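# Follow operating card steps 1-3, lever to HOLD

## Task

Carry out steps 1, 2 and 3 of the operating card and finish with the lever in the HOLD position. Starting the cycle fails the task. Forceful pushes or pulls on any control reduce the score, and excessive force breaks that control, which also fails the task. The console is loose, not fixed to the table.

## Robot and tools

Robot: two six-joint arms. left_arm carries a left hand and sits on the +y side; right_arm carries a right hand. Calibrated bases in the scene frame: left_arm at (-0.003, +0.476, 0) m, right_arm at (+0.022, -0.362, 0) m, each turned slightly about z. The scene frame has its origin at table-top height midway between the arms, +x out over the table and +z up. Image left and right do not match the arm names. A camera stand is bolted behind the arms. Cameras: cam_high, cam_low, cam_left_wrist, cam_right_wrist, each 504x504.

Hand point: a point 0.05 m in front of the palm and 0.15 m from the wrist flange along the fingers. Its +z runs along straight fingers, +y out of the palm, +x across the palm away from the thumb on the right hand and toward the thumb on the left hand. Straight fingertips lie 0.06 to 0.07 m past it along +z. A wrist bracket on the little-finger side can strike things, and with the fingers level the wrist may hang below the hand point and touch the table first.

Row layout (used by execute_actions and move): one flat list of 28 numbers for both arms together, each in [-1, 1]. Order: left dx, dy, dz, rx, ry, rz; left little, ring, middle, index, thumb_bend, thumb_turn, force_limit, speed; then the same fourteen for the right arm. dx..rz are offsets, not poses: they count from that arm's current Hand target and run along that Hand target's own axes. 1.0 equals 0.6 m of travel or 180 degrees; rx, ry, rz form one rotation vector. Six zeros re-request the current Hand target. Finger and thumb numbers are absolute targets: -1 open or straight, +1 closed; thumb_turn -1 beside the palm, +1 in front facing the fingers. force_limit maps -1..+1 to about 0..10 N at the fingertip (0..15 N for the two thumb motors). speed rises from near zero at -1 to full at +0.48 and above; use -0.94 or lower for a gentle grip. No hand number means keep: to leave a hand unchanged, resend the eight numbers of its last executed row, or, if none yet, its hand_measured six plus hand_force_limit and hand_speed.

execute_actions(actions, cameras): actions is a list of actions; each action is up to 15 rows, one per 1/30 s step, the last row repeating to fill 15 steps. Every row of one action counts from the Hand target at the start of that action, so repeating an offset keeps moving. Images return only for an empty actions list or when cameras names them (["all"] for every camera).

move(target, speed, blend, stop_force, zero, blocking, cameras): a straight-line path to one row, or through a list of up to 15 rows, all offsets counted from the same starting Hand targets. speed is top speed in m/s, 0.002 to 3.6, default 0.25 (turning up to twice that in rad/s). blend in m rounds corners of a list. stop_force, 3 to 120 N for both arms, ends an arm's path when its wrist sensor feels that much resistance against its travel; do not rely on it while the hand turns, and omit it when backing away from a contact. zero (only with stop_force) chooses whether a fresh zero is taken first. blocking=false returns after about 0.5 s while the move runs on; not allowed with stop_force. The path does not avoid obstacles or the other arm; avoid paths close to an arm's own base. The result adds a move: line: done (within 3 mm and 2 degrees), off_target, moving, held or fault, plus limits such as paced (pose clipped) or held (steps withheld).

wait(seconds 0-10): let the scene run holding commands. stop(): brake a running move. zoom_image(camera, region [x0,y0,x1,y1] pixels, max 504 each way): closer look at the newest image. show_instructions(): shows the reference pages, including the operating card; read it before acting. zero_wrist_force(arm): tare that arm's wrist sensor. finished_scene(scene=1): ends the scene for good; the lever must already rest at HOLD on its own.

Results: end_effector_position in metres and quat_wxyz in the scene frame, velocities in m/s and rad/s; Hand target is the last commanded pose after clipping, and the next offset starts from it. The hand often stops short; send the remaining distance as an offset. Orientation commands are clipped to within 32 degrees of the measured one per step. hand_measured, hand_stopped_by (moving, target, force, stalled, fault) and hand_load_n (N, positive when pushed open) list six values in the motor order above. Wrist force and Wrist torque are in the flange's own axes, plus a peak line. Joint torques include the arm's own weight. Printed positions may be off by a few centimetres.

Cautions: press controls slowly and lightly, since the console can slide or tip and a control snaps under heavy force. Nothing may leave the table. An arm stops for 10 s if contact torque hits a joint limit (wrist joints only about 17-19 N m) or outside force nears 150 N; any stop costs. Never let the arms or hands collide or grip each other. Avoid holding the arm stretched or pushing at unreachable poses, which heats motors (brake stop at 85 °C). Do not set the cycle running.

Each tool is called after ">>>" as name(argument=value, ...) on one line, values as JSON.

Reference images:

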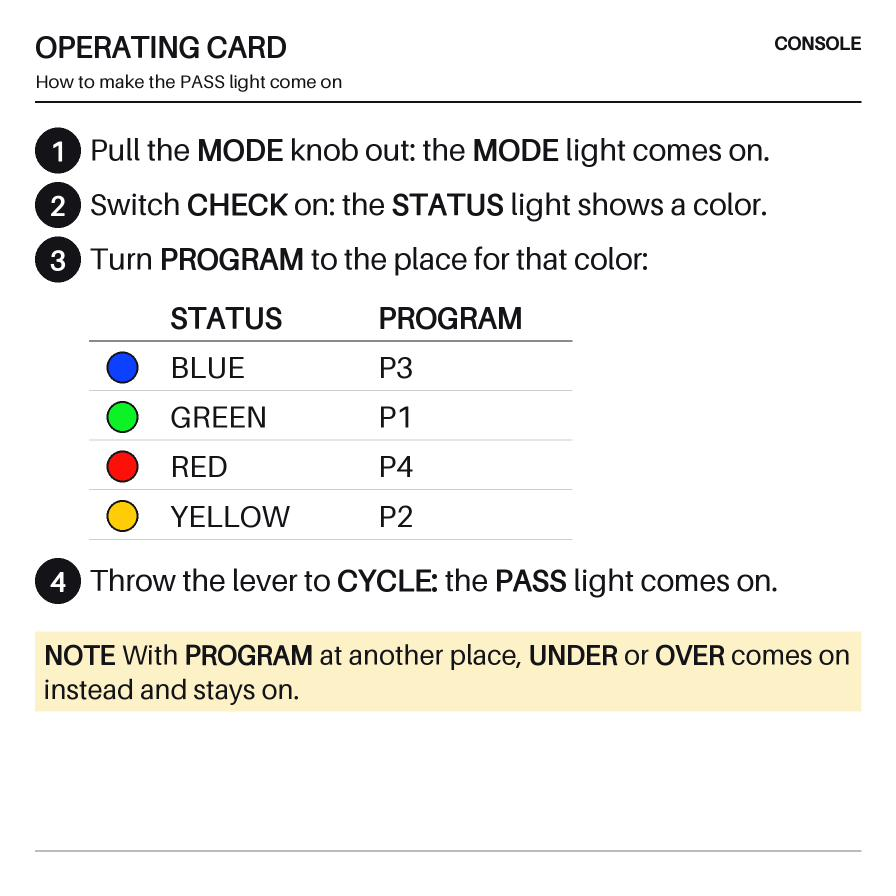

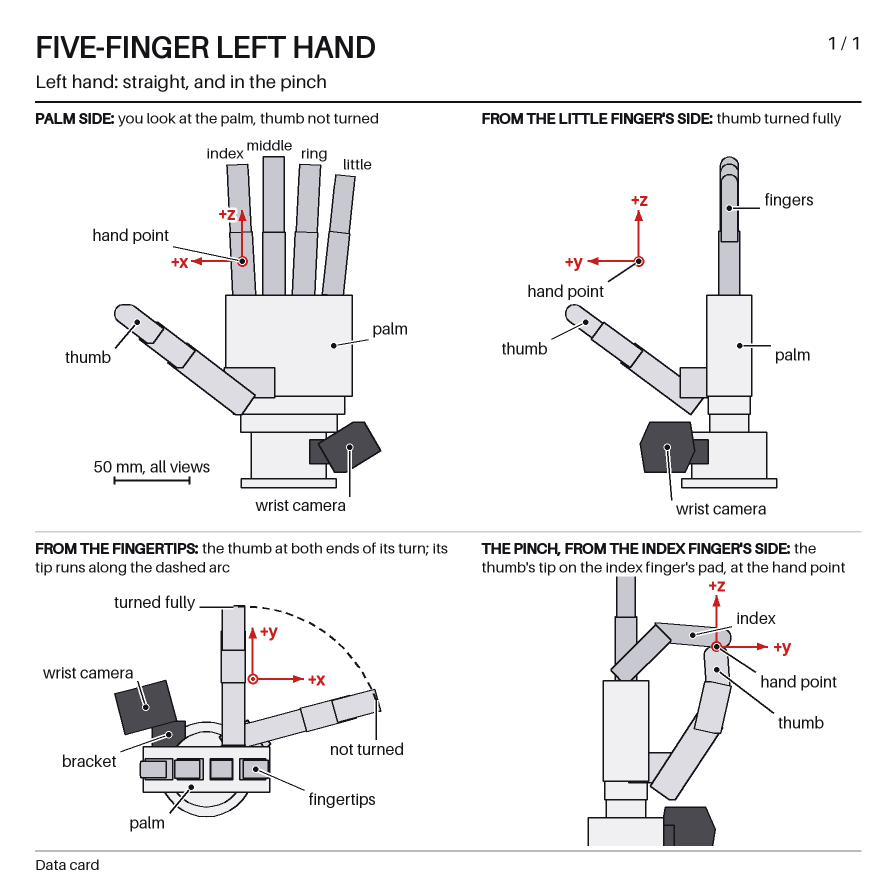

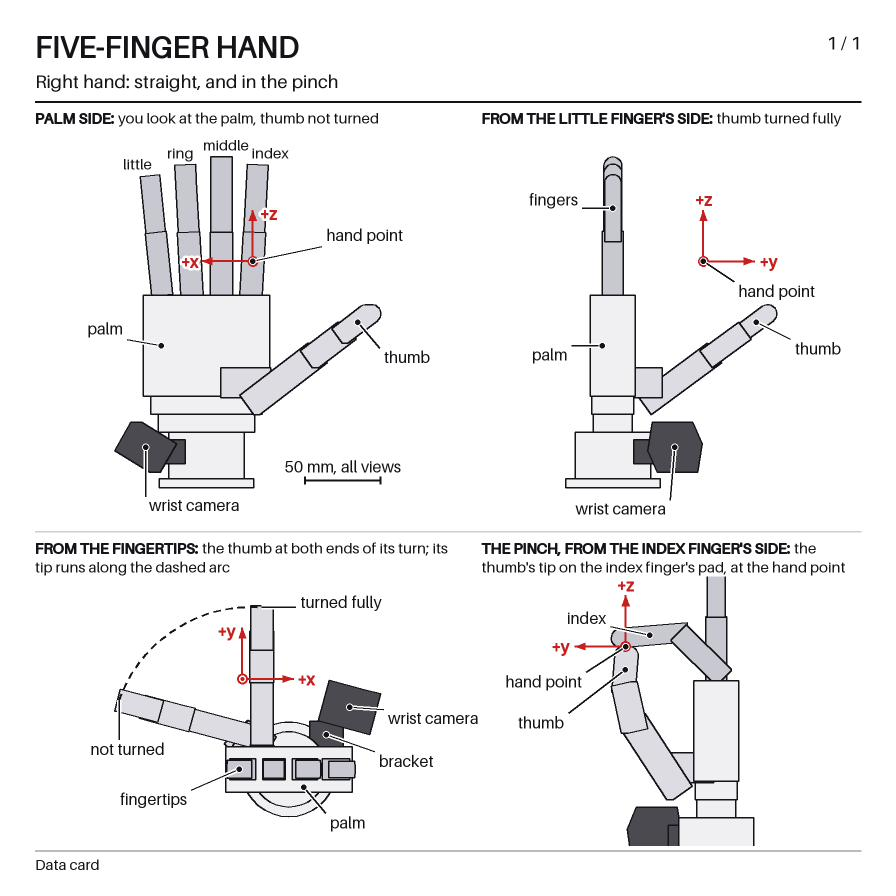

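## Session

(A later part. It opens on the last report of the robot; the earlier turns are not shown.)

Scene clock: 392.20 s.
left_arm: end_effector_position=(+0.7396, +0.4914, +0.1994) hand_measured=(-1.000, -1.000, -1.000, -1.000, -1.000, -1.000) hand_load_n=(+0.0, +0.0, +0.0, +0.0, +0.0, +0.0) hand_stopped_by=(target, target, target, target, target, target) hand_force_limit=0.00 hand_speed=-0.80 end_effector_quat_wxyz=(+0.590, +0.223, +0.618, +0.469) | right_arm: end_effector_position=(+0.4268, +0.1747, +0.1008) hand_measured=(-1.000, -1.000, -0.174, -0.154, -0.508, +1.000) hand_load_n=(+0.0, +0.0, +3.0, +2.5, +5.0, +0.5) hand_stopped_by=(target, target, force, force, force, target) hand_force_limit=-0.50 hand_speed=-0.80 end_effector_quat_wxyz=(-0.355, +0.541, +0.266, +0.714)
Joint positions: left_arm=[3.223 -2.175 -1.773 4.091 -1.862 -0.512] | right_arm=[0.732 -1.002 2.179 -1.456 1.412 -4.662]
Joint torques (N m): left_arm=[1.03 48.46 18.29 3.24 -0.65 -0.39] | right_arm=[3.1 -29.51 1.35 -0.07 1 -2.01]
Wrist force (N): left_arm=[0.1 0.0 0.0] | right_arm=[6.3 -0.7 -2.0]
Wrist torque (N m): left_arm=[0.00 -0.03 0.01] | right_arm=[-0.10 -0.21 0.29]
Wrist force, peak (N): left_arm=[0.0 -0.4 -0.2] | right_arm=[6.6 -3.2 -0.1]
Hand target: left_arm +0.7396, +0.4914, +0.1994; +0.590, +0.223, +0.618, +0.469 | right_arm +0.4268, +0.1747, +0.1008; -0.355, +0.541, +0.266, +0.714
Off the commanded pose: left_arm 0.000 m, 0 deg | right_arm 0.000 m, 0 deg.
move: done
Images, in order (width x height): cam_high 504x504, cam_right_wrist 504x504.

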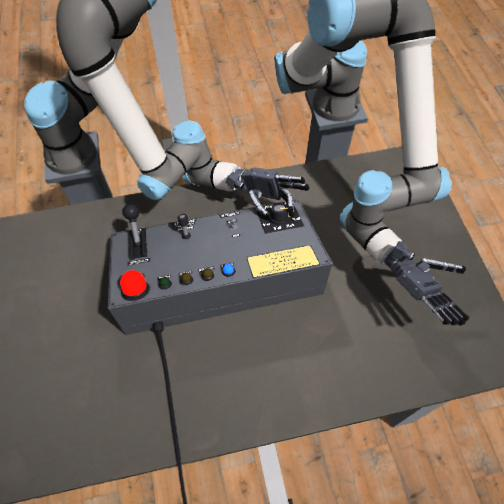

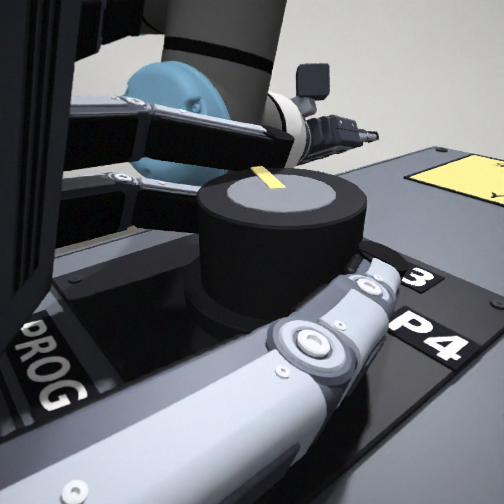

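>>> move(target=[0,0,0,0,0,0,-1,-1,-1,-1,-1,-1,0,-0.8,0,0,0,0,0,0,-1,-1,0.4,0.4,0.4,1,0,-0.85], speed=0.03, cameras=[])

>>> move(target=[0,0,0,0,0,0,-1,-1,-1,-1,-1,-1,0,-0.8,0,0,0,-0.0783,0.0285,0,-1,-1,0.4,0.4,0.4,1,0,-0.85], speed=0.07, stop_force=25, cameras=["cam_right_wrist","cam_high"])

>>> zoom_image(camera="cam_high", region=[220, 150, 320, 250])

Scene clock: 395.73 s.
left_arm: end_effector_position=(+0.7396, +0.4914, +0.1994) hand_measured=(-1.000, -1.000, -1.000, -1.000, -1.000, -1.000) hand_load_n=(+0.0, +0.0, +0.0, +0.0, +0.0, +0.0) hand_stopped_by=(target, target, target, target, target, target) hand_force_limit=0.00 hand_speed=-0.80 end_effector_quat_wxyz=(+0.590, +0.223, +0.618, +0.469) | right_arm: end_effector_position=(+0.4268, +0.1747, +0.1008) hand_measured=(-1.000, -1.000, -0.162, -0.144, -0.500, +1.000) hand_load_n=(+0.0, +0.0, +10.0, +4.5, +8.5, +1.0) hand_stopped_by=(target, target, force, force, force, target) hand_force_limit=0.00 hand_speed=-0.85 end_effector_quat_wxyz=(-0.355, +0.541, +0.266, +0.714)
Joint positions: left_arm=[3.223 -2.175 -1.773 4.091 -1.862 -0.512] | right_arm=[0.732 -1.002 2.179 -1.456 1.412 -4.662]
Joint torques (N m): left_arm=[0.7 49.35 18.34 3.27 -0.62 -0.56] | right_arm=[-6.54 -24.4 -1.39 -0.26 0.85 -1.88]
Wrist force (N): left_arm=[0.0 -0.1 -0.1] | right_arm=[6.1 -1.6 2.3]
Wrist torque (N m): left_arm=[-0.02 -0.01 0.01] | right_arm=[-0.09 -0.29 0.29]
Wrist force, peak (N): left_arm=[0.3 -0.4 -0.1] | right_arm=[6.2 -2.0 3.4]
Hand target: left_arm +0.7396, +0.4914, +0.1994; +0.590, +0.223, +0.618, +0.469 | right_arm +0.4268, +0.1747, +0.1008; -0.355, +0.541, +0.266, +0.714
Off the commanded pose: left_arm 0.000 m, 0 deg | right_arm 0.000 m, 0 deg.
move: done
No camera images: "cameras" was empty.

Scene clock: 398.63 s.
left_arm: end_effector_position=(+0.7396, +0.4914, +0.1994) hand_measured=(-1.000, -1.000, -1.000, -1.000, -1.000, -1.000) hand_load_n=(+0.0, +0.0, +0.0, +0.0, +0.0, +0.0) hand_stopped_by=(target, target, target, target, target, target) hand_force_limit=0.00 hand_speed=-0.80 end_effector_quat_wxyz=(+0.590, +0.223, +0.618, +0.469) | right_arm: end_effector_position=(+0.4268, +0.1747, +0.1008) hand_measured=(-1.000, -1.000, -0.164, -0.144, -0.500, +1.000) hand_load_n=(+0.0, +0.0, +22.5, +11.5, +3.5, -2.0) hand_stopped_by=(target, target, force, force, force, target) hand_force_limit=0.00 hand_speed=-0.85 end_effector_quat_wxyz=(-0.297, +0.549, +0.160, +0.765)
Joint positions: left_arm=[3.223 -2.175 -1.773 4.091 -1.862 -0.512] | right_arm=[0.876 -0.923 2.09 -1.531 1.798 -4.711]
Joint torques (N m): left_arm=[1.1 49.73 18.67 3.34 -0.58 -0.54] | right_arm=[-13.8 -39.51 11.47 0.92 6.55 2.26]
Wrist force (N): left_arm=[0.1 0.0 0.1] | right_arm=[0.8 -16.4 12.3]
Wrist torque (N m): left_arm=[0.00 -0.01 0.00] | right_arm=[-0.04 -0.60 0.22]
Wrist force, peak (N): left_arm=[0.3 -0.1 -0.2] | right_arm=[2.4 -16.6 15.4]
Hand target: left_arm +0.7396, +0.4914, +0.1994; +0.590, +0.223, +0.618, +0.469 | right_arm +0.4268, +0.1747, +0.1008; -0.297, +0.549, +0.160, +0.765
Off the commanded pose: left_arm 0.000 m, 0 deg | right_arm 0.000 m, 0 deg.
move: done
Images, in order (width x height): cam_high 504x504, cam_right_wrist 504x504.

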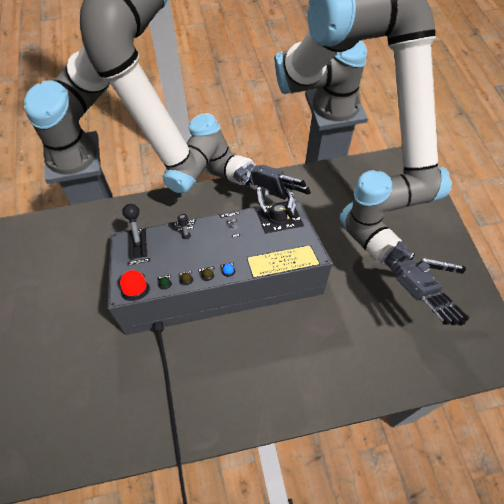

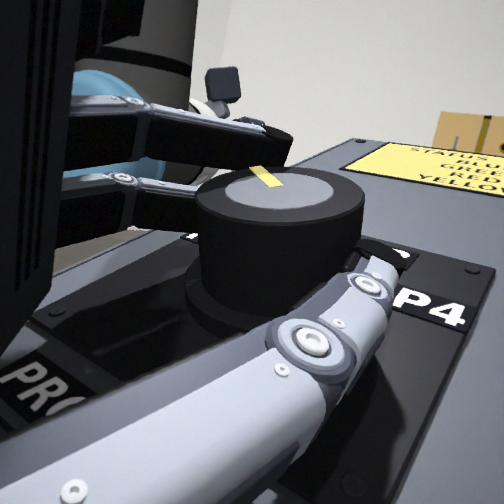

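Scaled by 5.040 from the camera's 504x504 image, which has a finer 720x720 frame.

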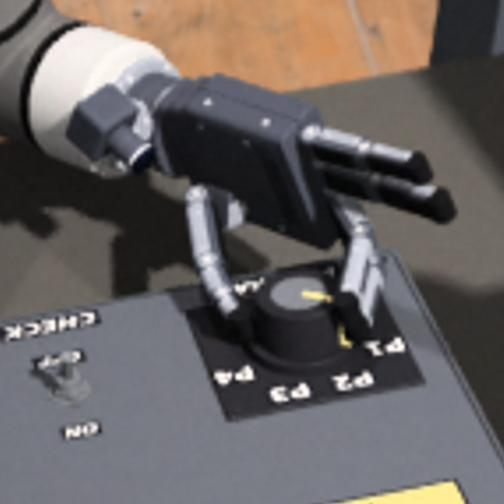

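>>> move(target=[0,0,0,0,0,0,-1,-1,-1,-1,-1,-1,0,-0.8,0,-0.0033,0.0025,0,0,0,-1,-1,0.4,0.4,0.4,1,0,-0.85], speed=0.02, cameras=[])

Scene clock: 401.10 s.
left_arm: end_effector_position=(+0.7396, +0.4914, +0.1994) hand_measured=(-1.000, -1.000, -1.000, -1.000, -1.000, -1.000) hand_load_n=(+0.0, +0.0, +0.0, +0.0, +0.0, +0.0) hand_stopped_by=(target, target, target, target, target, target) hand_force_limit=0.00 hand_speed=-0.80 end_effector_quat_wxyz=(+0.590, +0.223, +0.618, +0.469) | right_arm: end_effector_position=(+0.4266, +0.1771, +0.1015) hand_measured=(-1.000, -1.000, -0.162, -0.142, -0.500, +1.000) hand_load_n=(+0.0, +0.0, +7.5, +1.0, +11.0, -4.5) hand_stopped_by=(target, target, force, force, force, target) hand_force_limit=0.00 hand_speed=-0.85 end_effector_quat_wxyz=(-0.297, +0.549, +0.160, +0.765)
Joint positions: left_arm=[3.223 -2.175 -1.773 4.091 -1.862 -0.512] | right_arm=[0.88 -0.922 2.084 -1.526 1.801 -4.712]
Joint torques (N m): left_arm=[1.16 49.24 18.73 3.42 -0.64 -0.58] | right_arm=[3.16 -28.57 -18.01 -0.69 -0.06 -1.64]
Wrist force (N): left_arm=[0.2 0.0 0.0] | right_arm=[9.3 -1.6 -6.2]
Wrist torque (N m): left_arm=[0.00 -0.04 0.01] | right_arm=[-0.03 -0.32 0.42]
Wrist force, peak (N): left_arm=[0.3 0.1 -0.3] | right_arm=[1.7 -16.4 13.3]
Hand target: left_arm +0.7396, +0.4914, +0.1994; +0.590, +0.223, +0.618, +0.469 | right_arm +0.4266, +0.1771, +0.1015; -0.297, +0.549, +0.160, +0.765
Off the commanded pose: left_arm 0.000 m, 0 deg | right_arm 0.000 m, 0 deg.
move: done
No camera images: "cameras" was empty.

>>> move(target=[0,0,0,0,0,0,-1,-1,-1,-1,-1,-1,0,-0.8,0.0008,-0.0033,0.001,-0.0783,0.0285,0,-1,-1,0.45,0.45,0.45,1,0,-0.85], speed=0.07, stop_force=25, cameras=["cam_right_wrist","cam_high"])

>>> zoom_image(camera="cam_high", region=[220, 150, 320, 250])

Scene clock: 406.83 s.
left_arm: end_effector_position=(+0.7396, +0.4914, +0.1994) hand_measured=(-1.000, -1.000, -1.000, -1.000, -1.000, -1.000) hand_load_n=(+0.0, +0.0, +0.0, +0.0, +0.0, +0.0) hand_stopped_by=(target, target, target, target, target, target) hand_force_limit=0.00 hand_speed=-0.80 end_effector_quat_wxyz=(+0.590, +0.223, +0.618, +0.469) | right_arm: end_effector_position=(+0.4257, +0.1788, +0.1023) hand_measured=(-1.000, -1.000, -0.162, -0.132, -0.500, +1.000) hand_load_n=(+0.0, +0.0, +16.0, +15.0, +7.5, +1.5) hand_stopped_by=(target, target, force, force, force, target) hand_force_limit=0.00 hand_speed=-0.85 end_effector_quat_wxyz=(-0.235, +0.546, +0.051, +0.802)
Joint positions: left_arm=[3.223 -2.175 -1.773 4.091 -1.862 -0.512] | right_arm=[0.99 -0.842 1.948 -1.6 2.144 -4.806]
Joint torques (N m): left_arm=[0.59 49.76 18.85 3.46 -0.58 -0.65] | right_arm=[0.89 -46.05 7.15 -0.13 0.94 2.24]
Wrist force (N): left_arm=[0.1 0.1 -0.2] | right_arm=[-3.8 -0.3 15.3]
Wrist torque (N m): left_arm=[0.02 -0.02 0.01] | right_arm=[-0.29 -0.83 0.43]
Wrist force, peak (N): left_arm=[0.1 -0.3 -0.4] | right_arm=[-7.0 1.7 18.1]
Hand target: left_arm +0.7396, +0.4914, +0.1994; +0.590, +0.223, +0.618, +0.469 | right_arm +0.4257, +0.1788, +0.1023; -0.235, +0.546, +0.051, +0.802
Off the commanded pose: left_arm 0.000 m, 0 deg | right_arm 0.000 m, 0 deg.
move: done
Images, in order (width x height): cam_high 504x504, cam_right_wrist 504x504.

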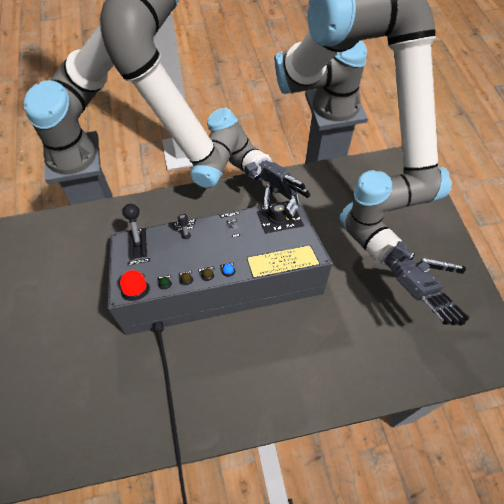

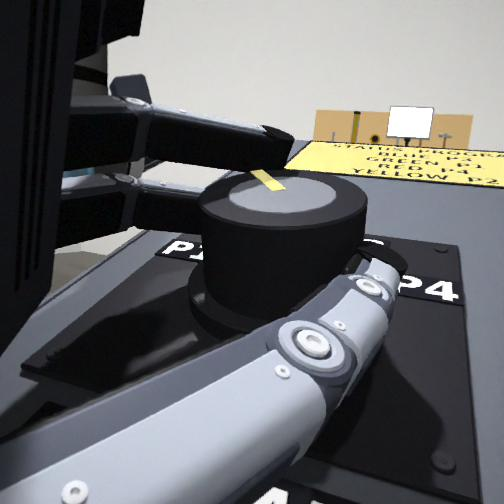

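Scaled by 5.040 from the camera's 504x504 image, which has a finer 720x720 frame.

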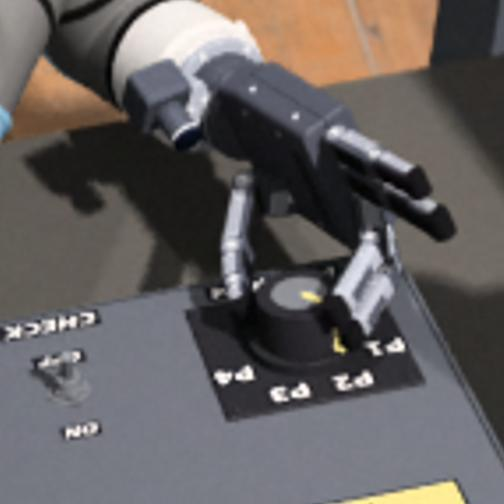

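>>> move(target=[0,0,0,0,0,0,-1,-1,-1,-1,-1,-1,0,-0.8,-0.001,0,0.0023,0,0,0,-1,-1,0.45,0.45,0.45,1,0,-0.85], speed=0.02, cameras=[])

>>> move(target=[0,0,0,0,0,0,-1,-1,-1,-1,-1,-1,0,-0.8,0,-0.0017,0.0018,-0.0783,0.0285,0,-1,-1,0.45,0.45,0.45,1,0,-0.85], speed=0.07, stop_force=25, cameras=["cam_right_wrist","cam_high"])

>>> zoom_image(camera="cam_high", region=[220, 150, 320, 250])

Scene clock: 409.10 s.
left_arm: end_effector_position=(+0.7396, +0.4914, +0.1994) hand_measured=(-1.000, -1.000, -1.000, -1.000, -1.000, -1.000) hand_load_n=(+0.0, +0.0, +0.0, +0.0, +0.0, +0.0) hand_stopped_by=(target, target, target, target, target, target) hand_force_limit=0.00 hand_speed=-0.80 end_effector_quat_wxyz=(+0.590, +0.223, +0.618, +0.469) | right_arm: end_effector_position=(+0.4271, +0.1795, +0.1023) hand_measured=(-1.000, -1.000, -0.162, -0.132, -0.500, +1.000) hand_load_n=(+0.0, +0.0, +6.0, +6.0, +11.5, -3.5) hand_stopped_by=(target, target, force, force, force, target) hand_force_limit=0.00 hand_speed=-0.85 end_effector_quat_wxyz=(-0.235, +0.546, +0.051, +0.802)
Joint positions: left_arm=[3.223 -2.175 -1.773 4.091 -1.862 -0.512] | right_arm=[0.989 -0.84 1.945 -1.598 2.142 -4.805]
Joint torques (N m): left_arm=[1.05 49.94 18.59 3.44 -0.61 -0.66] | right_arm=[-10.41 -32.37 -23.27 -0.18 -1.04 2.02]
Wrist force (N): left_arm=[0.1 0.0 0.0] | right_arm=[9.9 -4.0 -9.0]
Wrist torque (N m): left_arm=[0.00 -0.03 0.01] | right_arm=[-0.26 -0.23 0.37]
Wrist force, peak (N): left_arm=[0.1 0.0 -0.4] | right_arm=[-4.0 -0.1 15.5]
Hand target: left_arm +0.7396, +0.4914, +0.1994; +0.590, +0.223, +0.618, +0.469 | right_arm +0.4271, +0.1795, +0.1023; -0.235, +0.546, +0.051, +0.802
Off the commanded pose: left_arm 0.000 m, 0 deg | right_arm 0.000 m, 0 deg.
move: done
No camera images: "cameras" was empty.

Scene clock: 412.03 s.
left_arm: end_effector_position=(+0.7396, +0.4914, +0.1994) hand_measured=(-1.000, -1.000, -1.000, -1.000, -1.000, -1.000) hand_load_n=(+0.0, +0.0, +0.0, +0.0, +0.5, +0.0) hand_stopped_by=(target, target, target, target, target, target) hand_force_limit=0.00 hand_speed=-0.80 end_effector_quat_wxyz=(+0.590, +0.223, +0.618, +0.469) | right_arm: end_effector_position=(+0.4276, +0.1808, +0.1029) hand_measured=(-1.000, -1.000, -0.162, -0.132, -0.500, +1.000) hand_load_n=(+0.0, +0.0, +14.5, +12.5, +7.5, -3.5) hand_stopped_by=(target, target, force, force, force, target) hand_force_limit=0.00 hand_speed=-0.85 end_effector_quat_wxyz=(-0.168, +0.534, -0.058, +0.826)
Joint positions: left_arm=[3.223 -2.175 -1.773 4.091 -1.862 -0.512] | right_arm=[1.054 -0.756 1.791 -1.733 2.425 -4.968]
Joint torques (N m): left_arm=[0.99 49.26 18.69 3.53 -0.66 -0.67] | right_arm=[-1.43 -50.55 3.47 -0.41 0.79 2.22]
Wrist force (N): left_arm=[0.1 0.0 0.0] | right_arm=[-3.0 -4.3 8.8]
Wrist torque (N m): left_arm=[0.00 -0.03 0.01] | right_arm=[-0.22 -0.77 0.28]
Wrist force, peak (N): left_arm=[0.3 -0.3 -0.3] | right_arm=[9.7 -3.8 -9.3]
Hand target: left_arm +0.7396, +0.4914, +0.1994; +0.590, +0.223, +0.618, +0.469 | right_arm +0.4276, +0.1808, +0.1029; -0.168, +0.534, -0.058, +0.826
Off the commanded pose: left_arm 0.000 m, 0 deg | right_arm 0.000 m, 0 deg.
move: done
Images, in order (width x height): cam_high 504x504, cam_right_wrist 504x504.

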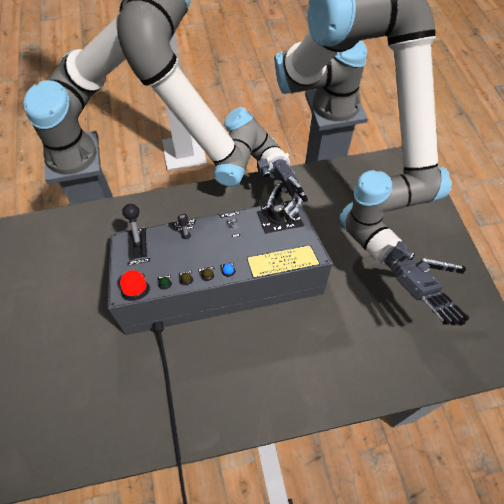

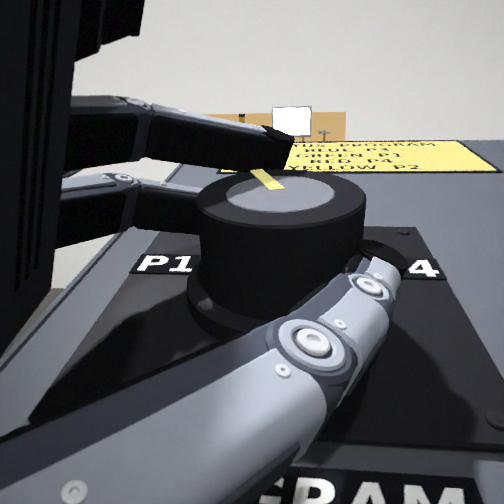

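Scaled by 5.040 from the camera's 504x504 image, which has a finer 720x720 frame.

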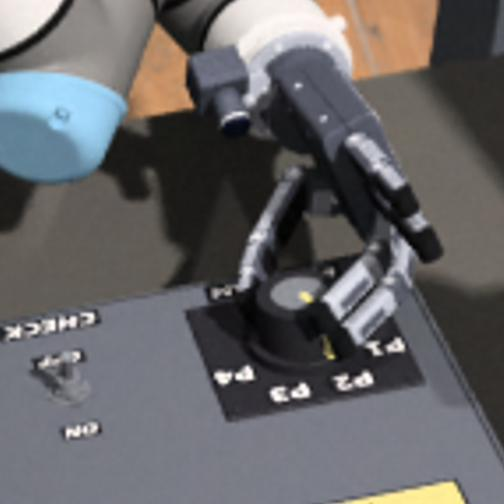

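>>> move(target=[0,0,0,0,0,0,-1,-1,-1,-1,-1,-1,0,-0.8,-0.0018,-0.0008,0.0035,-0.0783,0.0285,0,-1,-1,0.45,0.45,0.45,1,0,-0.85], speed=0.07, stop_force=25, cameras=["cam_right_wrist","cam_high"])

>>> zoom_image(camera="cam_high", region=[220, 150, 320, 250])

Scene clock: 416.77 s.
left_arm: end_effector_position=(+0.7396, +0.4914, +0.1994) hand_measured=(-1.000, -1.000, -1.000, -1.000, -1.000, -1.000) hand_load_n=(+0.0, +0.0, +0.0, +0.0, +0.0, +0.0) hand_stopped_by=(target, target, target, target, target, target) hand_force_limit=0.00 hand_speed=-0.80 end_effector_quat_wxyz=(+0.590, +0.223, +0.618, +0.469) | right_arm: end_effector_position=(+0.4298, +0.1818, +0.1030) hand_measured=(-1.000, -1.000, -0.162, -0.132, -0.500, +1.000) hand_load_n=(+0.0, +0.0, +10.0, +7.5, +11.0, -9.0) hand_stopped_by=(target, target, force, force, force, target) hand_force_limit=0.00 hand_speed=-0.85 end_effector_quat_wxyz=(-0.099, +0.514, -0.166, +0.836)
Joint positions: left_arm=[3.223 -2.175 -1.773 4.091 -1.862 -0.512] | right_arm=[1.081 -0.657 1.632 -2.014 2.636 -5.261]
Joint torques (N m): left_arm=[1.02 48.97 19.04 3.5 -0.71 -0.58] | right_arm=[-6.91 -52.22 0.4 -3.19 0.99 -2.01]
Wrist force (N): left_arm=[-0.1 -0.1 0.0] | right_arm=[5.8 -5.2 -0.6]
Wrist torque (N m): left_arm=[-0.02 0.02 -0.01] | right_arm=[-0.03 -0.52 0.30]
Wrist force, peak (N): left_arm=[0.2 -0.2 -0.3] | right_arm=[-2.9 -4.5 9.2]
Hand target: left_arm +0.7396, +0.4914, +0.1994; +0.590, +0.223, +0.618, +0.469 | right_arm +0.4298, +0.1817, +0.1030; -0.098, +0.514, -0.166, +0.836
Off the commanded pose: left_arm 0.000 m, 0 deg | right_arm 0.000 m, 0 deg.
move: done
Images, in order (width x height): cam_high 504x504, cam_right_wrist 504x504.

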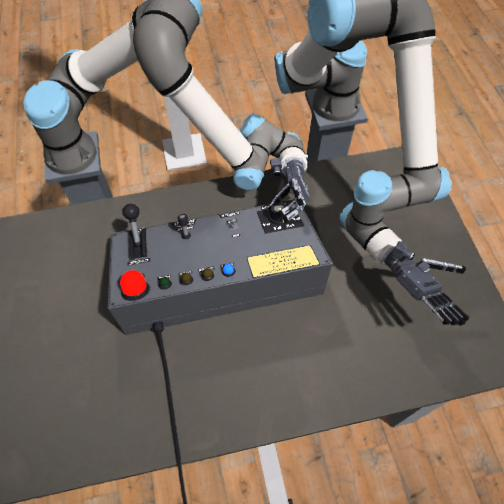

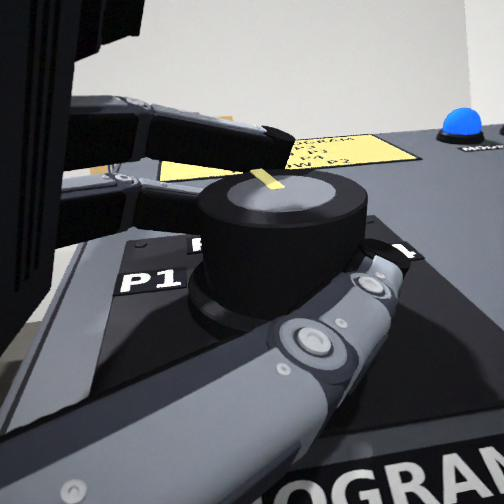

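Scaled by 5.040 from the camera's 504x504 image, which has a finer 720x720 frame.

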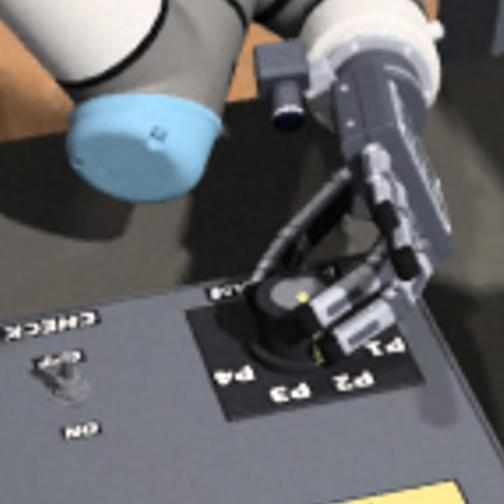

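>>> execute_actions(actions=[], cameras=["cam_low","cam_high"])

>>> zoom_image(camera="cam_low", region=[200, 130, 420, 350])

>>> zoom_image(camera="cam_high", region=[200, 100, 360, 260])

Scene clock: 419.93 s.
left_arm: end_effector_position=(+0.7396, +0.4914, +0.1994) hand_measured=(-1.000, -1.000, -1.000, -1.000, -1.000, -1.000) hand_load_n=(+0.5, +0.0, +0.0, +0.0, +0.0, +0.0) hand_stopped_by=(target, target, target, target, target, target) hand_force_limit=0.00 hand_speed=-0.80 end_effector_quat_wxyz=(+0.590, +0.223, +0.618, +0.469) | right_arm: end_effector_position=(+0.4298, +0.1817, +0.1030) hand_measured=(-1.000, -1.000, -0.162, -0.132, -0.500, +1.000) hand_load_n=(+0.0, +0.0, +10.0, +7.5, +11.0, -9.5) hand_stopped_by=(target, target, force, force, force, target) hand_force_limit=0.00 hand_speed=-0.85 end_effector_quat_wxyz=(-0.098, +0.514, -0.166, +0.836)
Joint positions: left_arm=[3.223 -2.175 -1.773 4.091 -1.862 -0.512] | right_arm=[1.081 -0.657 1.632 -2.014 2.636 -5.261]
Joint velocities: within noise
Joint torques (N m): left_arm=[0.88 49.86 19.07 3.43 -0.65 -0.61] | right_arm=[-6.74 -51.79 0.85 -3.79 0.95 -2.06]
Motor temperatures (°C): left_arm=[27 31 28 33 31 33] | right_arm=[28 30 28 37 33 28]
Wrist force (N): left_arm=[0.2 0.2 -0.1] | right_arm=[6.2 -5.1 -0.5]
Wrist torque (N m): left_arm=[0.02 -0.04 0.00] | right_arm=[0.01 -0.53 0.30]
Wrist force, peak (N): left_arm=[0.1 0.0 -0.4] | right_arm=[6.4 -5.6 -0.6]
Hand target: left_arm +0.7396, +0.4914, +0.1994; +0.590, +0.223, +0.618, +0.469 | right_arm +0.4298, +0.1817, +0.1030; -0.098, +0.514, -0.166, +0.836
Off the commanded pose: left_arm 0.000 m, 0 deg | right_arm 0.000 m, 0 deg.
Images, in order (width x height): cam_high 504x504, cam_low 504x504.

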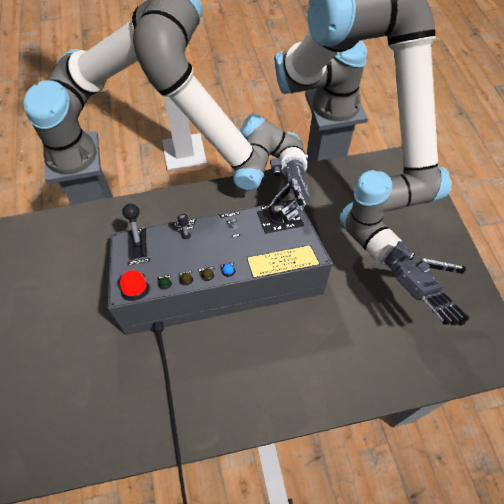

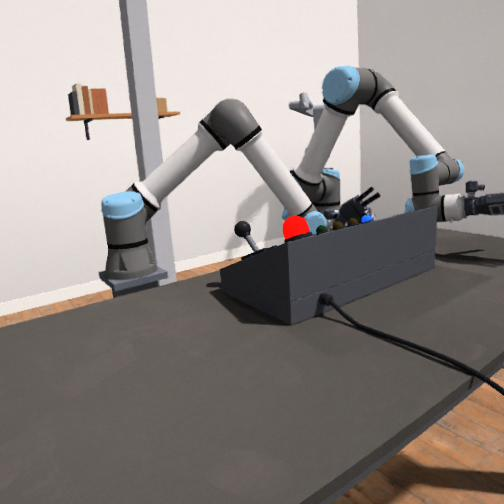

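Scaled by 2.291 from the camera's 504x504 image, which has a finer 720x720 frame.

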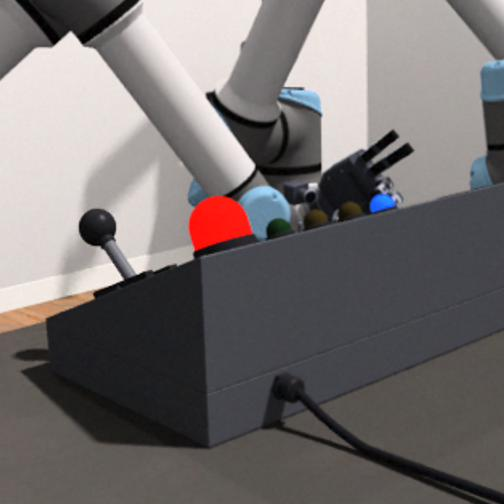

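Scaled by 3.150 from the camera's 504x504 image, which has a finer 720x720 frame.

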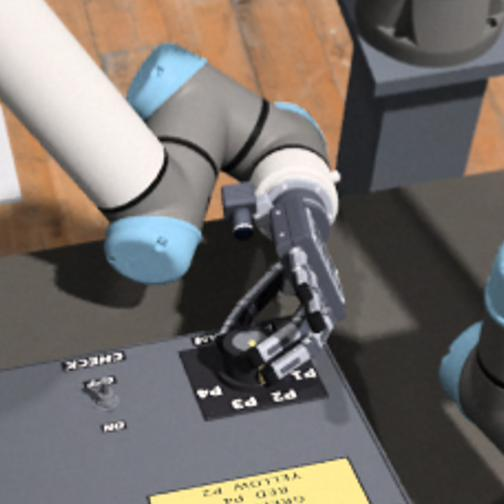

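>>> move(target=[0,0,0,0,0,0,-1,-1,-1,-1,-1,-1,0,-0.8,0,0,0,0,0,0,-1,-1,-0.8,-0.8,-1,1,0,-0.5], speed=0.07, cameras=["cam_right_wrist"])

>>> move(target=[[0,0,0,0,0,0,-1,-1,-1,-1,-1,-1,0,-0.8,0.0783,-0.0285,0,0,0,0,-1,-1,-0.8,-0.8,-1,1,0,-0.5],[0,0,0,0,0,0,-1,-1,-1,-1,-1,-1,0,-0.8,0.0815,-0.0162,-0.004,0.3133,-0.114,0,-1,-1,-0.8,-0.8,-1,1,0,-0.5]], speed=[0.1,0.25], cameras=["cam_right_wrist","cam_high"])

>>> zoom_image(camera="cam_high", region=[220, 150, 320, 250])

Scene clock: 435.10 s.
left_arm: end_effector_position=(+0.7396, +0.4914, +0.1994) hand_measured=(-1.000, -1.000, -1.000, -1.000, -1.000, -1.000) hand_load_n=(-0.5, +0.0, -0.5, +0.0, +0.0, +0.0) hand_stopped_by=(target, target, target, target, target, target) hand_force_limit=0.00 hand_speed=-0.80 end_effector_quat_wxyz=(+0.590, +0.223, +0.618, +0.469) | right_arm: end_effector_position=(+0.4298, +0.1817, +0.1030) hand_measured=(-1.000, -1.000, -0.800, -0.800, -0.998, +1.000) hand_load_n=(+0.0, +0.0, +0.0, +0.0, -4.0, -9.5) hand_stopped_by=(target, target, target, target, target, target) hand_force_limit=0.00 hand_speed=-0.50 end_effector_quat_wxyz=(-0.098, +0.514, -0.166, +0.836)
Joint positions: left_arm=[3.223 -2.175 -1.773 4.091 -1.862 -0.512] | right_arm=[1.081 -0.657 1.632 -2.014 2.636 -5.261]
Joint torques (N m): left_arm=[0.91 49.84 19.11 3.61 -0.64 -0.52] | right_arm=[0.32 -49.23 -16.67 -3.74 -0.71 -2.15]
Wrist force (N): left_arm=[0.3 -0.1 0.0] | right_arm=[7.5 -3.5 -1.0]
Wrist torque (N m): left_arm=[-0.02 -0.04 0.02] | right_arm=[-0.13 -0.47 0.29]
Wrist force, peak (N): left_arm=[0.3 0.1 -0.3] | right_arm=[8.2 -1.5 -4.0]
Hand target: left_arm +0.7396, +0.4914, +0.1994; +0.590, +0.223, +0.618, +0.469 | right_arm +0.4298, +0.1817, +0.1030; -0.098, +0.514, -0.166, +0.836
Off the commanded pose: left_arm 0.000 m, 0 deg | right_arm 0.000 m, 0 deg.
move: done
Images, in order (width x height): cam_right_wrist 504x504.

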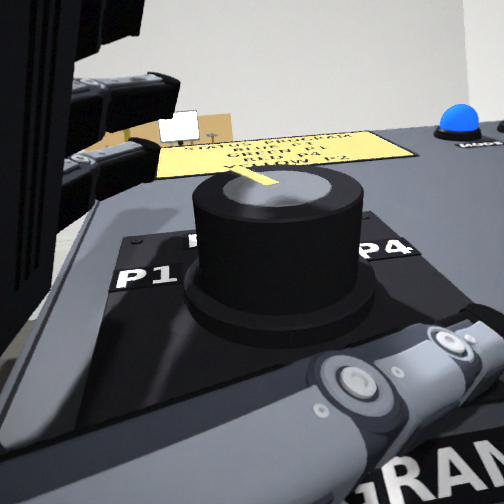

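Scene clock: 438.40 s.
left_arm: end_effector_position=(+0.7396, +0.4914, +0.1994) hand_measured=(-1.000, -1.000, -1.000, -1.000, -1.000, -1.000) hand_load_n=(+0.0, +0.0, +0.0, +0.0, +0.0, +0.0) hand_stopped_by=(target, target, target, target, target, target) hand_force_limit=0.00 hand_speed=-0.80 end_effector_quat_wxyz=(+0.590, +0.223, +0.618, +0.469) | right_arm: end_effector_position=(+0.4055, +0.1748, +0.1460) hand_measured=(-1.000, -1.000, -0.800, -0.800, -0.998, +1.000) hand_load_n=(+0.5, +0.0, +0.0, +0.0, +0.0, +0.0) hand_stopped_by=(target, target, target, target, target, target) hand_force_limit=0.00 hand_speed=-0.50 end_effector_quat_wxyz=(-0.355, +0.541, +0.266, +0.714)
Joint positions: left_arm=[3.223 -2.175 -1.773 4.091 -1.862 -0.512] | right_arm=[0.769 -1.133 2.201 -1.346 1.447 -4.672]
Joint torques (N m): left_arm=[0.83 50.06 19.35 3.67 -0.64 -0.54] | right_arm=[-5.67 -29.88 -25.39 -3.91 -1.43 -2.13]
Wrist force (N): left_arm=[0.0 0.1 -0.1] | right_arm=[4.1 -1.3 -3.1]
Wrist torque (N m): left_arm=[0.02 -0.01 -0.01] | right_arm=[-0.15 -0.38 0.30]
Wrist force, peak (N): left_arm=[0.2 -0.3 -0.2] | right_arm=[7.2 -3.3 -1.2]
Hand target: left_arm +0.7396, +0.4914, +0.1994; +0.590, +0.223, +0.618, +0.469 | right_arm +0.4055, +0.1748, +0.1461; -0.355, +0.541, +0.266, +0.714
Off the commanded pose: left_arm 0.000 m, 0 deg | right_arm 0.000 m, 0 deg.
move: done
Images, in order (width x height): cam_high 504x504, cam_right_wrist 504x504.

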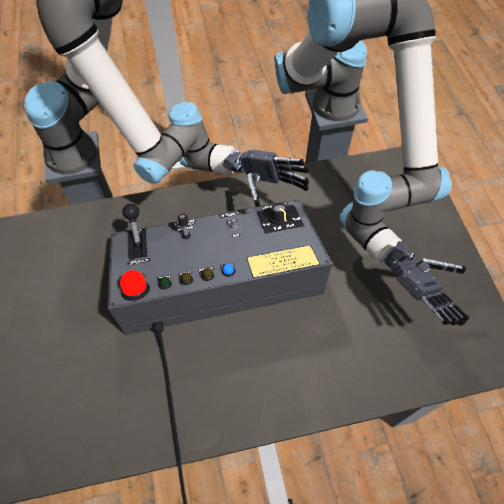

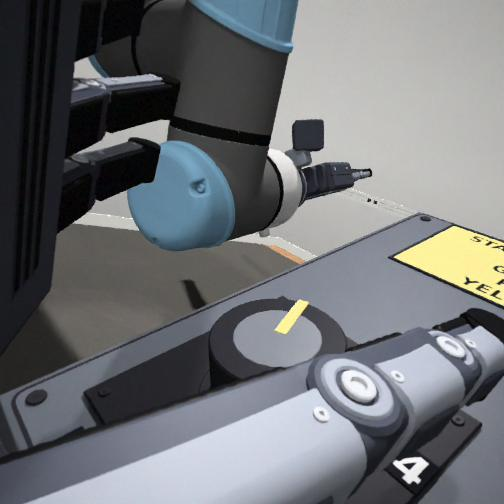

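Scaled by 5.040 from the camera's 504x504 image, which has a finer 720x720 frame.

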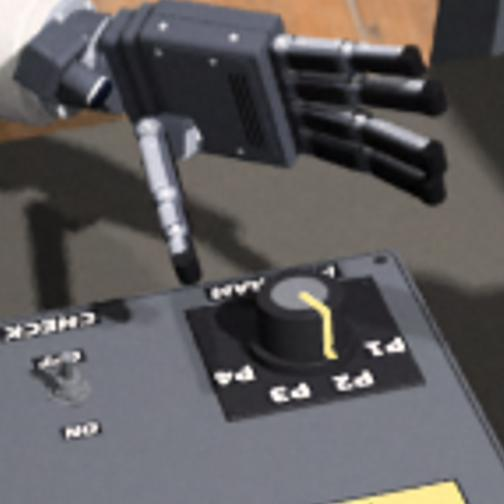

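>>> move(target=[0,0,0,0,0,0,-1,-1,-1,-1,-1,-1,0,-0.8,0,0.0012,-0.0028,0.0627,-0.0228,0,-1,-1,-0.8,-0.8,-1,1,0,-0.5], speed=0.15, cameras=[])

>>> move(target=[0,0,0,0,0,0,-1,-1,-1,-1,-1,-1,0,-0.8,-0.0783,0.0285,0,0,0,0,-1,-1,-0.8,-0.8,-1,1,0,-0.5], speed=0.05, stop_force=4, cameras=["cam_right_wrist"])

Scene clock: 447.67 s.
left_arm: end_effector_position=(+0.7396, +0.4914, +0.1994) hand_measured=(-1.000, -1.000, -1.000, -1.000, -1.000, -1.000) hand_load_n=(+0.0, +0.0, +0.0, +0.0, +0.0, +0.0) hand_stopped_by=(target, target, target, target, target, target) hand_force_limit=0.00 hand_speed=-0.80 end_effector_quat_wxyz=(+0.590, +0.223, +0.618, +0.469) | right_arm: end_effector_position=(+0.4051, +0.1730, +0.1456) hand_measured=(-1.000, -1.000, -0.800, -0.800, -0.998, +1.000) hand_load_n=(+0.0, +0.0, +0.0, +0.0, +0.0, +0.5) hand_stopped_by=(target, target, target, target, target, target) hand_force_limit=0.00 hand_speed=-0.50 end_effector_quat_wxyz=(-0.397, +0.529, +0.347, +0.665)
Joint positions: left_arm=[3.223 -2.175 -1.773 4.091 -1.862 -0.512] | right_arm=[0.635 -1.195 2.23 -1.258 1.118 -4.656]
Joint torques (N m): left_arm=[1.02 50.23 19.08 3.78 -0.64 -0.61] | right_arm=[-1.09 -22.32 -25.07 -4.02 -1.48 -0.82]
Wrist force (N): left_arm=[0.2 0.0 -0.1] | right_arm=[3.9 -1.7 -3.4]
Wrist torque (N m): left_arm=[0.01 -0.05 0.01] | right_arm=[-0.19 -0.36 0.27]
Wrist force, peak (N): left_arm=[0.2 -0.2 -0.4] | right_arm=[4.4 -1.6 -3.5]
Hand target: left_arm +0.7396, +0.4914, +0.1994; +0.590, +0.223, +0.618, +0.469 | right_arm +0.4051, +0.1730, +0.1456; -0.397, +0.529, +0.347, +0.665
Off the commanded pose: left_arm 0.000 m, 0 deg | right_arm 0.000 m, 0 deg.
move: done
No camera images: "cameras" was empty.

Scene clock: 449.00 s.
left_arm: end_effector_position=(+0.7396, +0.4914, +0.1994) hand_measured=(-1.000, -1.000, -1.000, -1.000, -1.000, -1.000) hand_load_n=(+0.0, +0.0, +0.0, +0.0, +0.0, +0.0) hand_stopped_by=(target, target, target, target, target, target) hand_force_limit=0.00 hand_speed=-0.80 end_effector_quat_wxyz=(+0.590, +0.223, +0.618, +0.469) | right_arm: end_effector_position=(+0.4235, +0.1732, +0.1053) hand_measured=(-1.000, -1.000, -0.800, -0.800, -0.998, +1.000) hand_load_n=(+0.0, +0.0, +0.0, +0.0, +0.0, +0.5) hand_stopped_by=(target, target, target, target, target, target) hand_force_limit=0.00 hand_speed=-0.50 end_effector_quat_wxyz=(-0.397, +0.530, +0.347, +0.664)
Joint positions: left_arm=[3.223 -2.175 -1.773 4.091 -1.862 -0.512] | right_arm=[0.606 -1.075 2.212 -1.361 1.089 -4.648]
Joint torques (N m): left_arm=[1.09 49.8 19.11 3.64 -0.67 -0.55] | right_arm=[1.15 -29.8 -10.7 -2.27 -0.12 0.02]
Wrist force (N): left_arm=[0.0 -0.1 -0.1] | right_arm=[4.2 -1.3 -3.5]
Wrist torque (N m): left_arm=[-0.02 -0.01 0.01] | right_arm=[-0.13 -0.39 0.31]
Wrist force, peak (N): left_arm=[0.3 0.2 0.2] | right_arm=[5.1 -1.8 -3.3]
Hand target: left_arm +0.7396, +0.4914, +0.1994; +0.590, +0.223, +0.618, +0.469 | right_arm +0.4235, +0.1732, +0.1053; -0.397, +0.530, +0.347, +0.664 (not the last commanded pose)
Off the commanded pose: left_arm 0.000 m, 0 deg | right_arm 0.006 m, 0 deg.
FORCE FAULT: contact force on the right arm reached its limit, and that arm stopped. The contact can be on any part of that arm, not only on its tool. That arm's remaining commands of this call were not run. That arm is still stopped at the end of this call. That arm stays stopped for about 10 more seconds. Until then a move that you send moves the other arm only, and its call returns only when the move has ended. Once the stop has ended, the next robot result says so. If the stop ends while you think or write, that arm runs what you send next, counted from a new Hand target: where the arm stands when the stop ends. While its stop runs, that arm, its gripper or tool too, takes no new command. Until it ends, the stop uses up actions while you think or wait. An arm that is not stopped still takes commands.
move: fault (right_arm)
Images, in order (width x height): cam_right_wrist 504x504.

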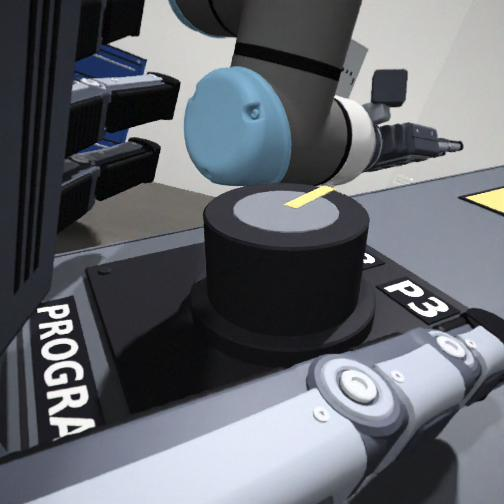

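>>> wait(seconds=0.1, cameras=["cam_high","cam_low"])

>>> zoom_image(camera="cam_high", region=[130, 110, 330, 310])

>>> zoom_image(camera="cam_low", region=[200, 130, 420, 350])

Scene clock: 450.37 s.
left_arm: end_effector_position=(+0.7396, +0.4914, +0.1994) hand_measured=(-1.000, -1.000, -1.000, -1.000, -1.000, -1.000) hand_load_n=(+0.0, +0.0, +0.0, +0.0, +0.0, +0.0) hand_stopped_by=(target, target, target, target, target, target) hand_force_limit=0.00 hand_speed=-0.80 end_effector_quat_wxyz=(+0.590, +0.223, +0.618, +0.469) | right_arm: end_effector_position=(+0.4235, +0.1732, +0.1053) hand_measured=(-1.000, -1.000, -0.800, -0.800, -0.998, +1.000) hand_load_n=(+0.0, +0.0, +0.0, +0.0, +0.5, +0.5) hand_stopped_by=(target, target, target, target, target, target) hand_force_limit=0.00 hand_speed=-0.50 end_effector_quat_wxyz=(-0.397, +0.530, +0.347, +0.664)
Joint positions: left_arm=[3.223 -2.175 -1.773 4.091 -1.862 -0.512] | right_arm=[0.606 -1.075 2.212 -1.361 1.089 -4.648]
Joint torques (N m): left_arm=[0.66 49.88 18.74 3.71 -0.58 -0.57] | right_arm=[1.11 -30.65 -11.01 -2.1 -0.3 0.06]
Wrist force (N): left_arm=[0.1 -0.3 0.1] | right_arm=[4.1 -1.6 -3.3]
Wrist torque (N m): left_arm=[-0.06 -0.02 0.02] | right_arm=[-0.19 -0.37 0.30]
Wrist force, peak (N): left_arm=[0.5 -0.1 -0.1] | right_arm=[4.2 -1.7 -3.5]
Hand target: left_arm +0.7396, +0.4914, +0.1994; +0.590, +0.223, +0.618, +0.469 | right_arm +0.4235, +0.1732, +0.1053; -0.397, +0.530, +0.347, +0.664 (not the last commanded pose)
Off the commanded pose: left_arm 0.000 m, 0 deg | right_arm 0.006 m, 0 deg.
FORCE FAULT, CONTINUED: the right arm was still stopped when this call began, by the force fault that an earlier result reported. Since the last result the stop counts as 3 of the actions that you can send in this scene. That arm is still stopped at the end of this call. That arm stays stopped for about 8 more seconds. If the stop ends while you think or write, that arm runs what you send next, counted from a new Hand target: where the arm stands when the stop ends. While its stop runs, that arm, its gripper or tool too, takes no new command.
wait: 0.10 s; at rest from the start
Images, in order (width x height): cam_high 504x504, cam_low 504x504.

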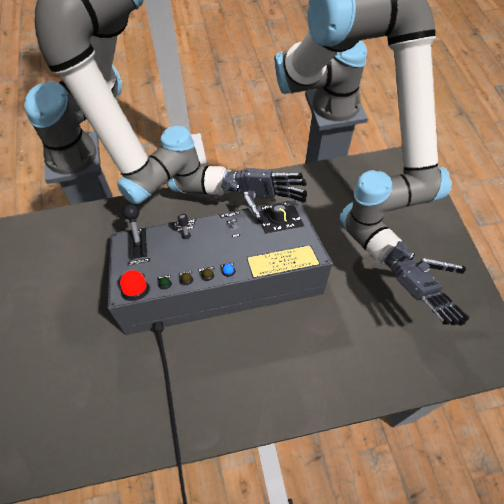

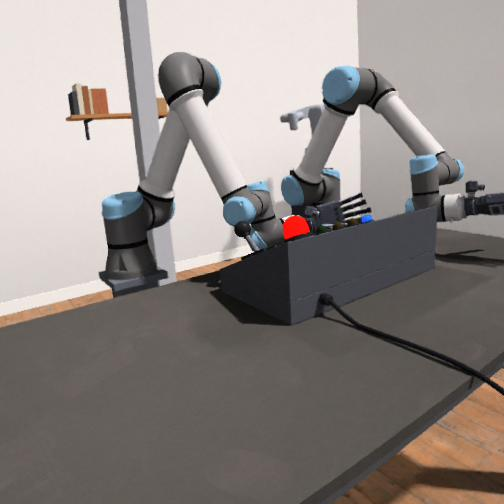

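Scaled by 2.520 from the camera's 504x504 image, which has a finer 720x720 frame.

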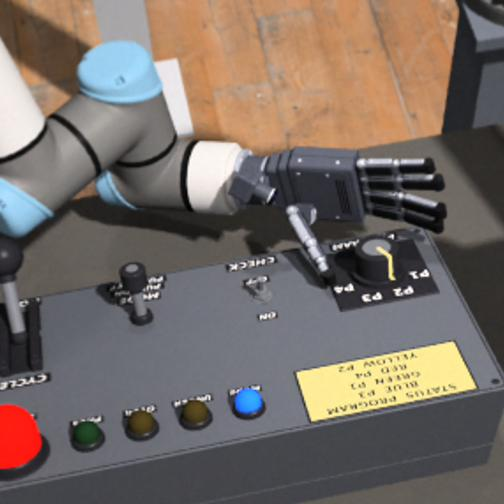

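Scaled by 2.291 from the camera's 504x504 image, which has a finer 720x720 frame.

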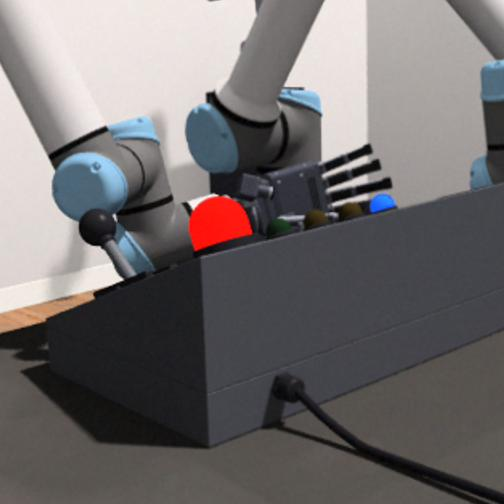

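>>> wait(seconds=1, cameras=[])

Scene clock: 454.80 s.
left_arm: end_effector_position=(+0.7396, +0.4914, +0.1994) hand_measured=(-1.000, -1.000, -1.000, -1.000, -1.000, -1.000) hand_load_n=(+0.0, +0.0, +0.0, +0.0, +0.0, +0.0) hand_stopped_by=(target, target, target, target, target, target) hand_force_limit=0.00 hand_speed=-0.80 end_effector_quat_wxyz=(+0.590, +0.223, +0.618, +0.469) | right_arm: end_effector_position=(+0.4235, +0.1732, +0.1053) hand_measured=(-1.000, -1.000, -0.800, -0.800, -0.998, +1.000) hand_load_n=(-0.5, +0.0, +0.0, +0.0, +0.0, +0.5) hand_stopped_by=(target, target, target, target, target, target) hand_force_limit=0.00 hand_speed=-0.50 end_effector_quat_wxyz=(-0.397, +0.530, +0.347, +0.664)
Joint positions: left_arm=[3.223 -2.175 -1.773 4.091 -1.862 -0.512] | right_arm=[0.606 -1.075 2.212 -1.361 1.089 -4.648]
Joint torques (N m): left_arm=[0.57 49.97 19.21 3.72 -0.57 -0.54] | right_arm=[1.69 -29.53 -10.52 -2.15 -0.12 -0.1]
Wrist force (N): left_arm=[0.2 0.1 -0.1] | right_arm=[4.2 -1.4 -3.5]
Wrist torque (N m): left_arm=[0.01 -0.03 0.01] | right_arm=[-0.15 -0.38 0.30]
Wrist force, peak (N): left_arm=[0.5 0.1 0.1] | right_arm=[4.3 -1.6 -3.4]
Hand target: left_arm +0.7396, +0.4914, +0.1994; +0.590, +0.223, +0.618, +0.469 | right_arm +0.4235, +0.1732, +0.1053; -0.397, +0.530, +0.347, +0.664 (not the last commanded pose)
Off the commanded pose: left_arm 0.000 m, 0 deg | right_arm 0.006 m, 0 deg.
FORCE FAULT, CONTINUED: the right arm was still stopped when this call began, by the force fault that an earlier result reported. Since the last result the stop counts as 9 of the actions that you can send in this scene. That arm is still stopped at the end of this call. That arm stays stopped for about 4 more seconds. If the stop ends while you think or write, that arm runs what you send next, counted from a new Hand target: where the arm stands when the stop ends. While its stop runs, that arm, its gripper or tool too, takes no new command.
wait: 1.00 s; at rest from the start
No camera images: "cameras" was empty.


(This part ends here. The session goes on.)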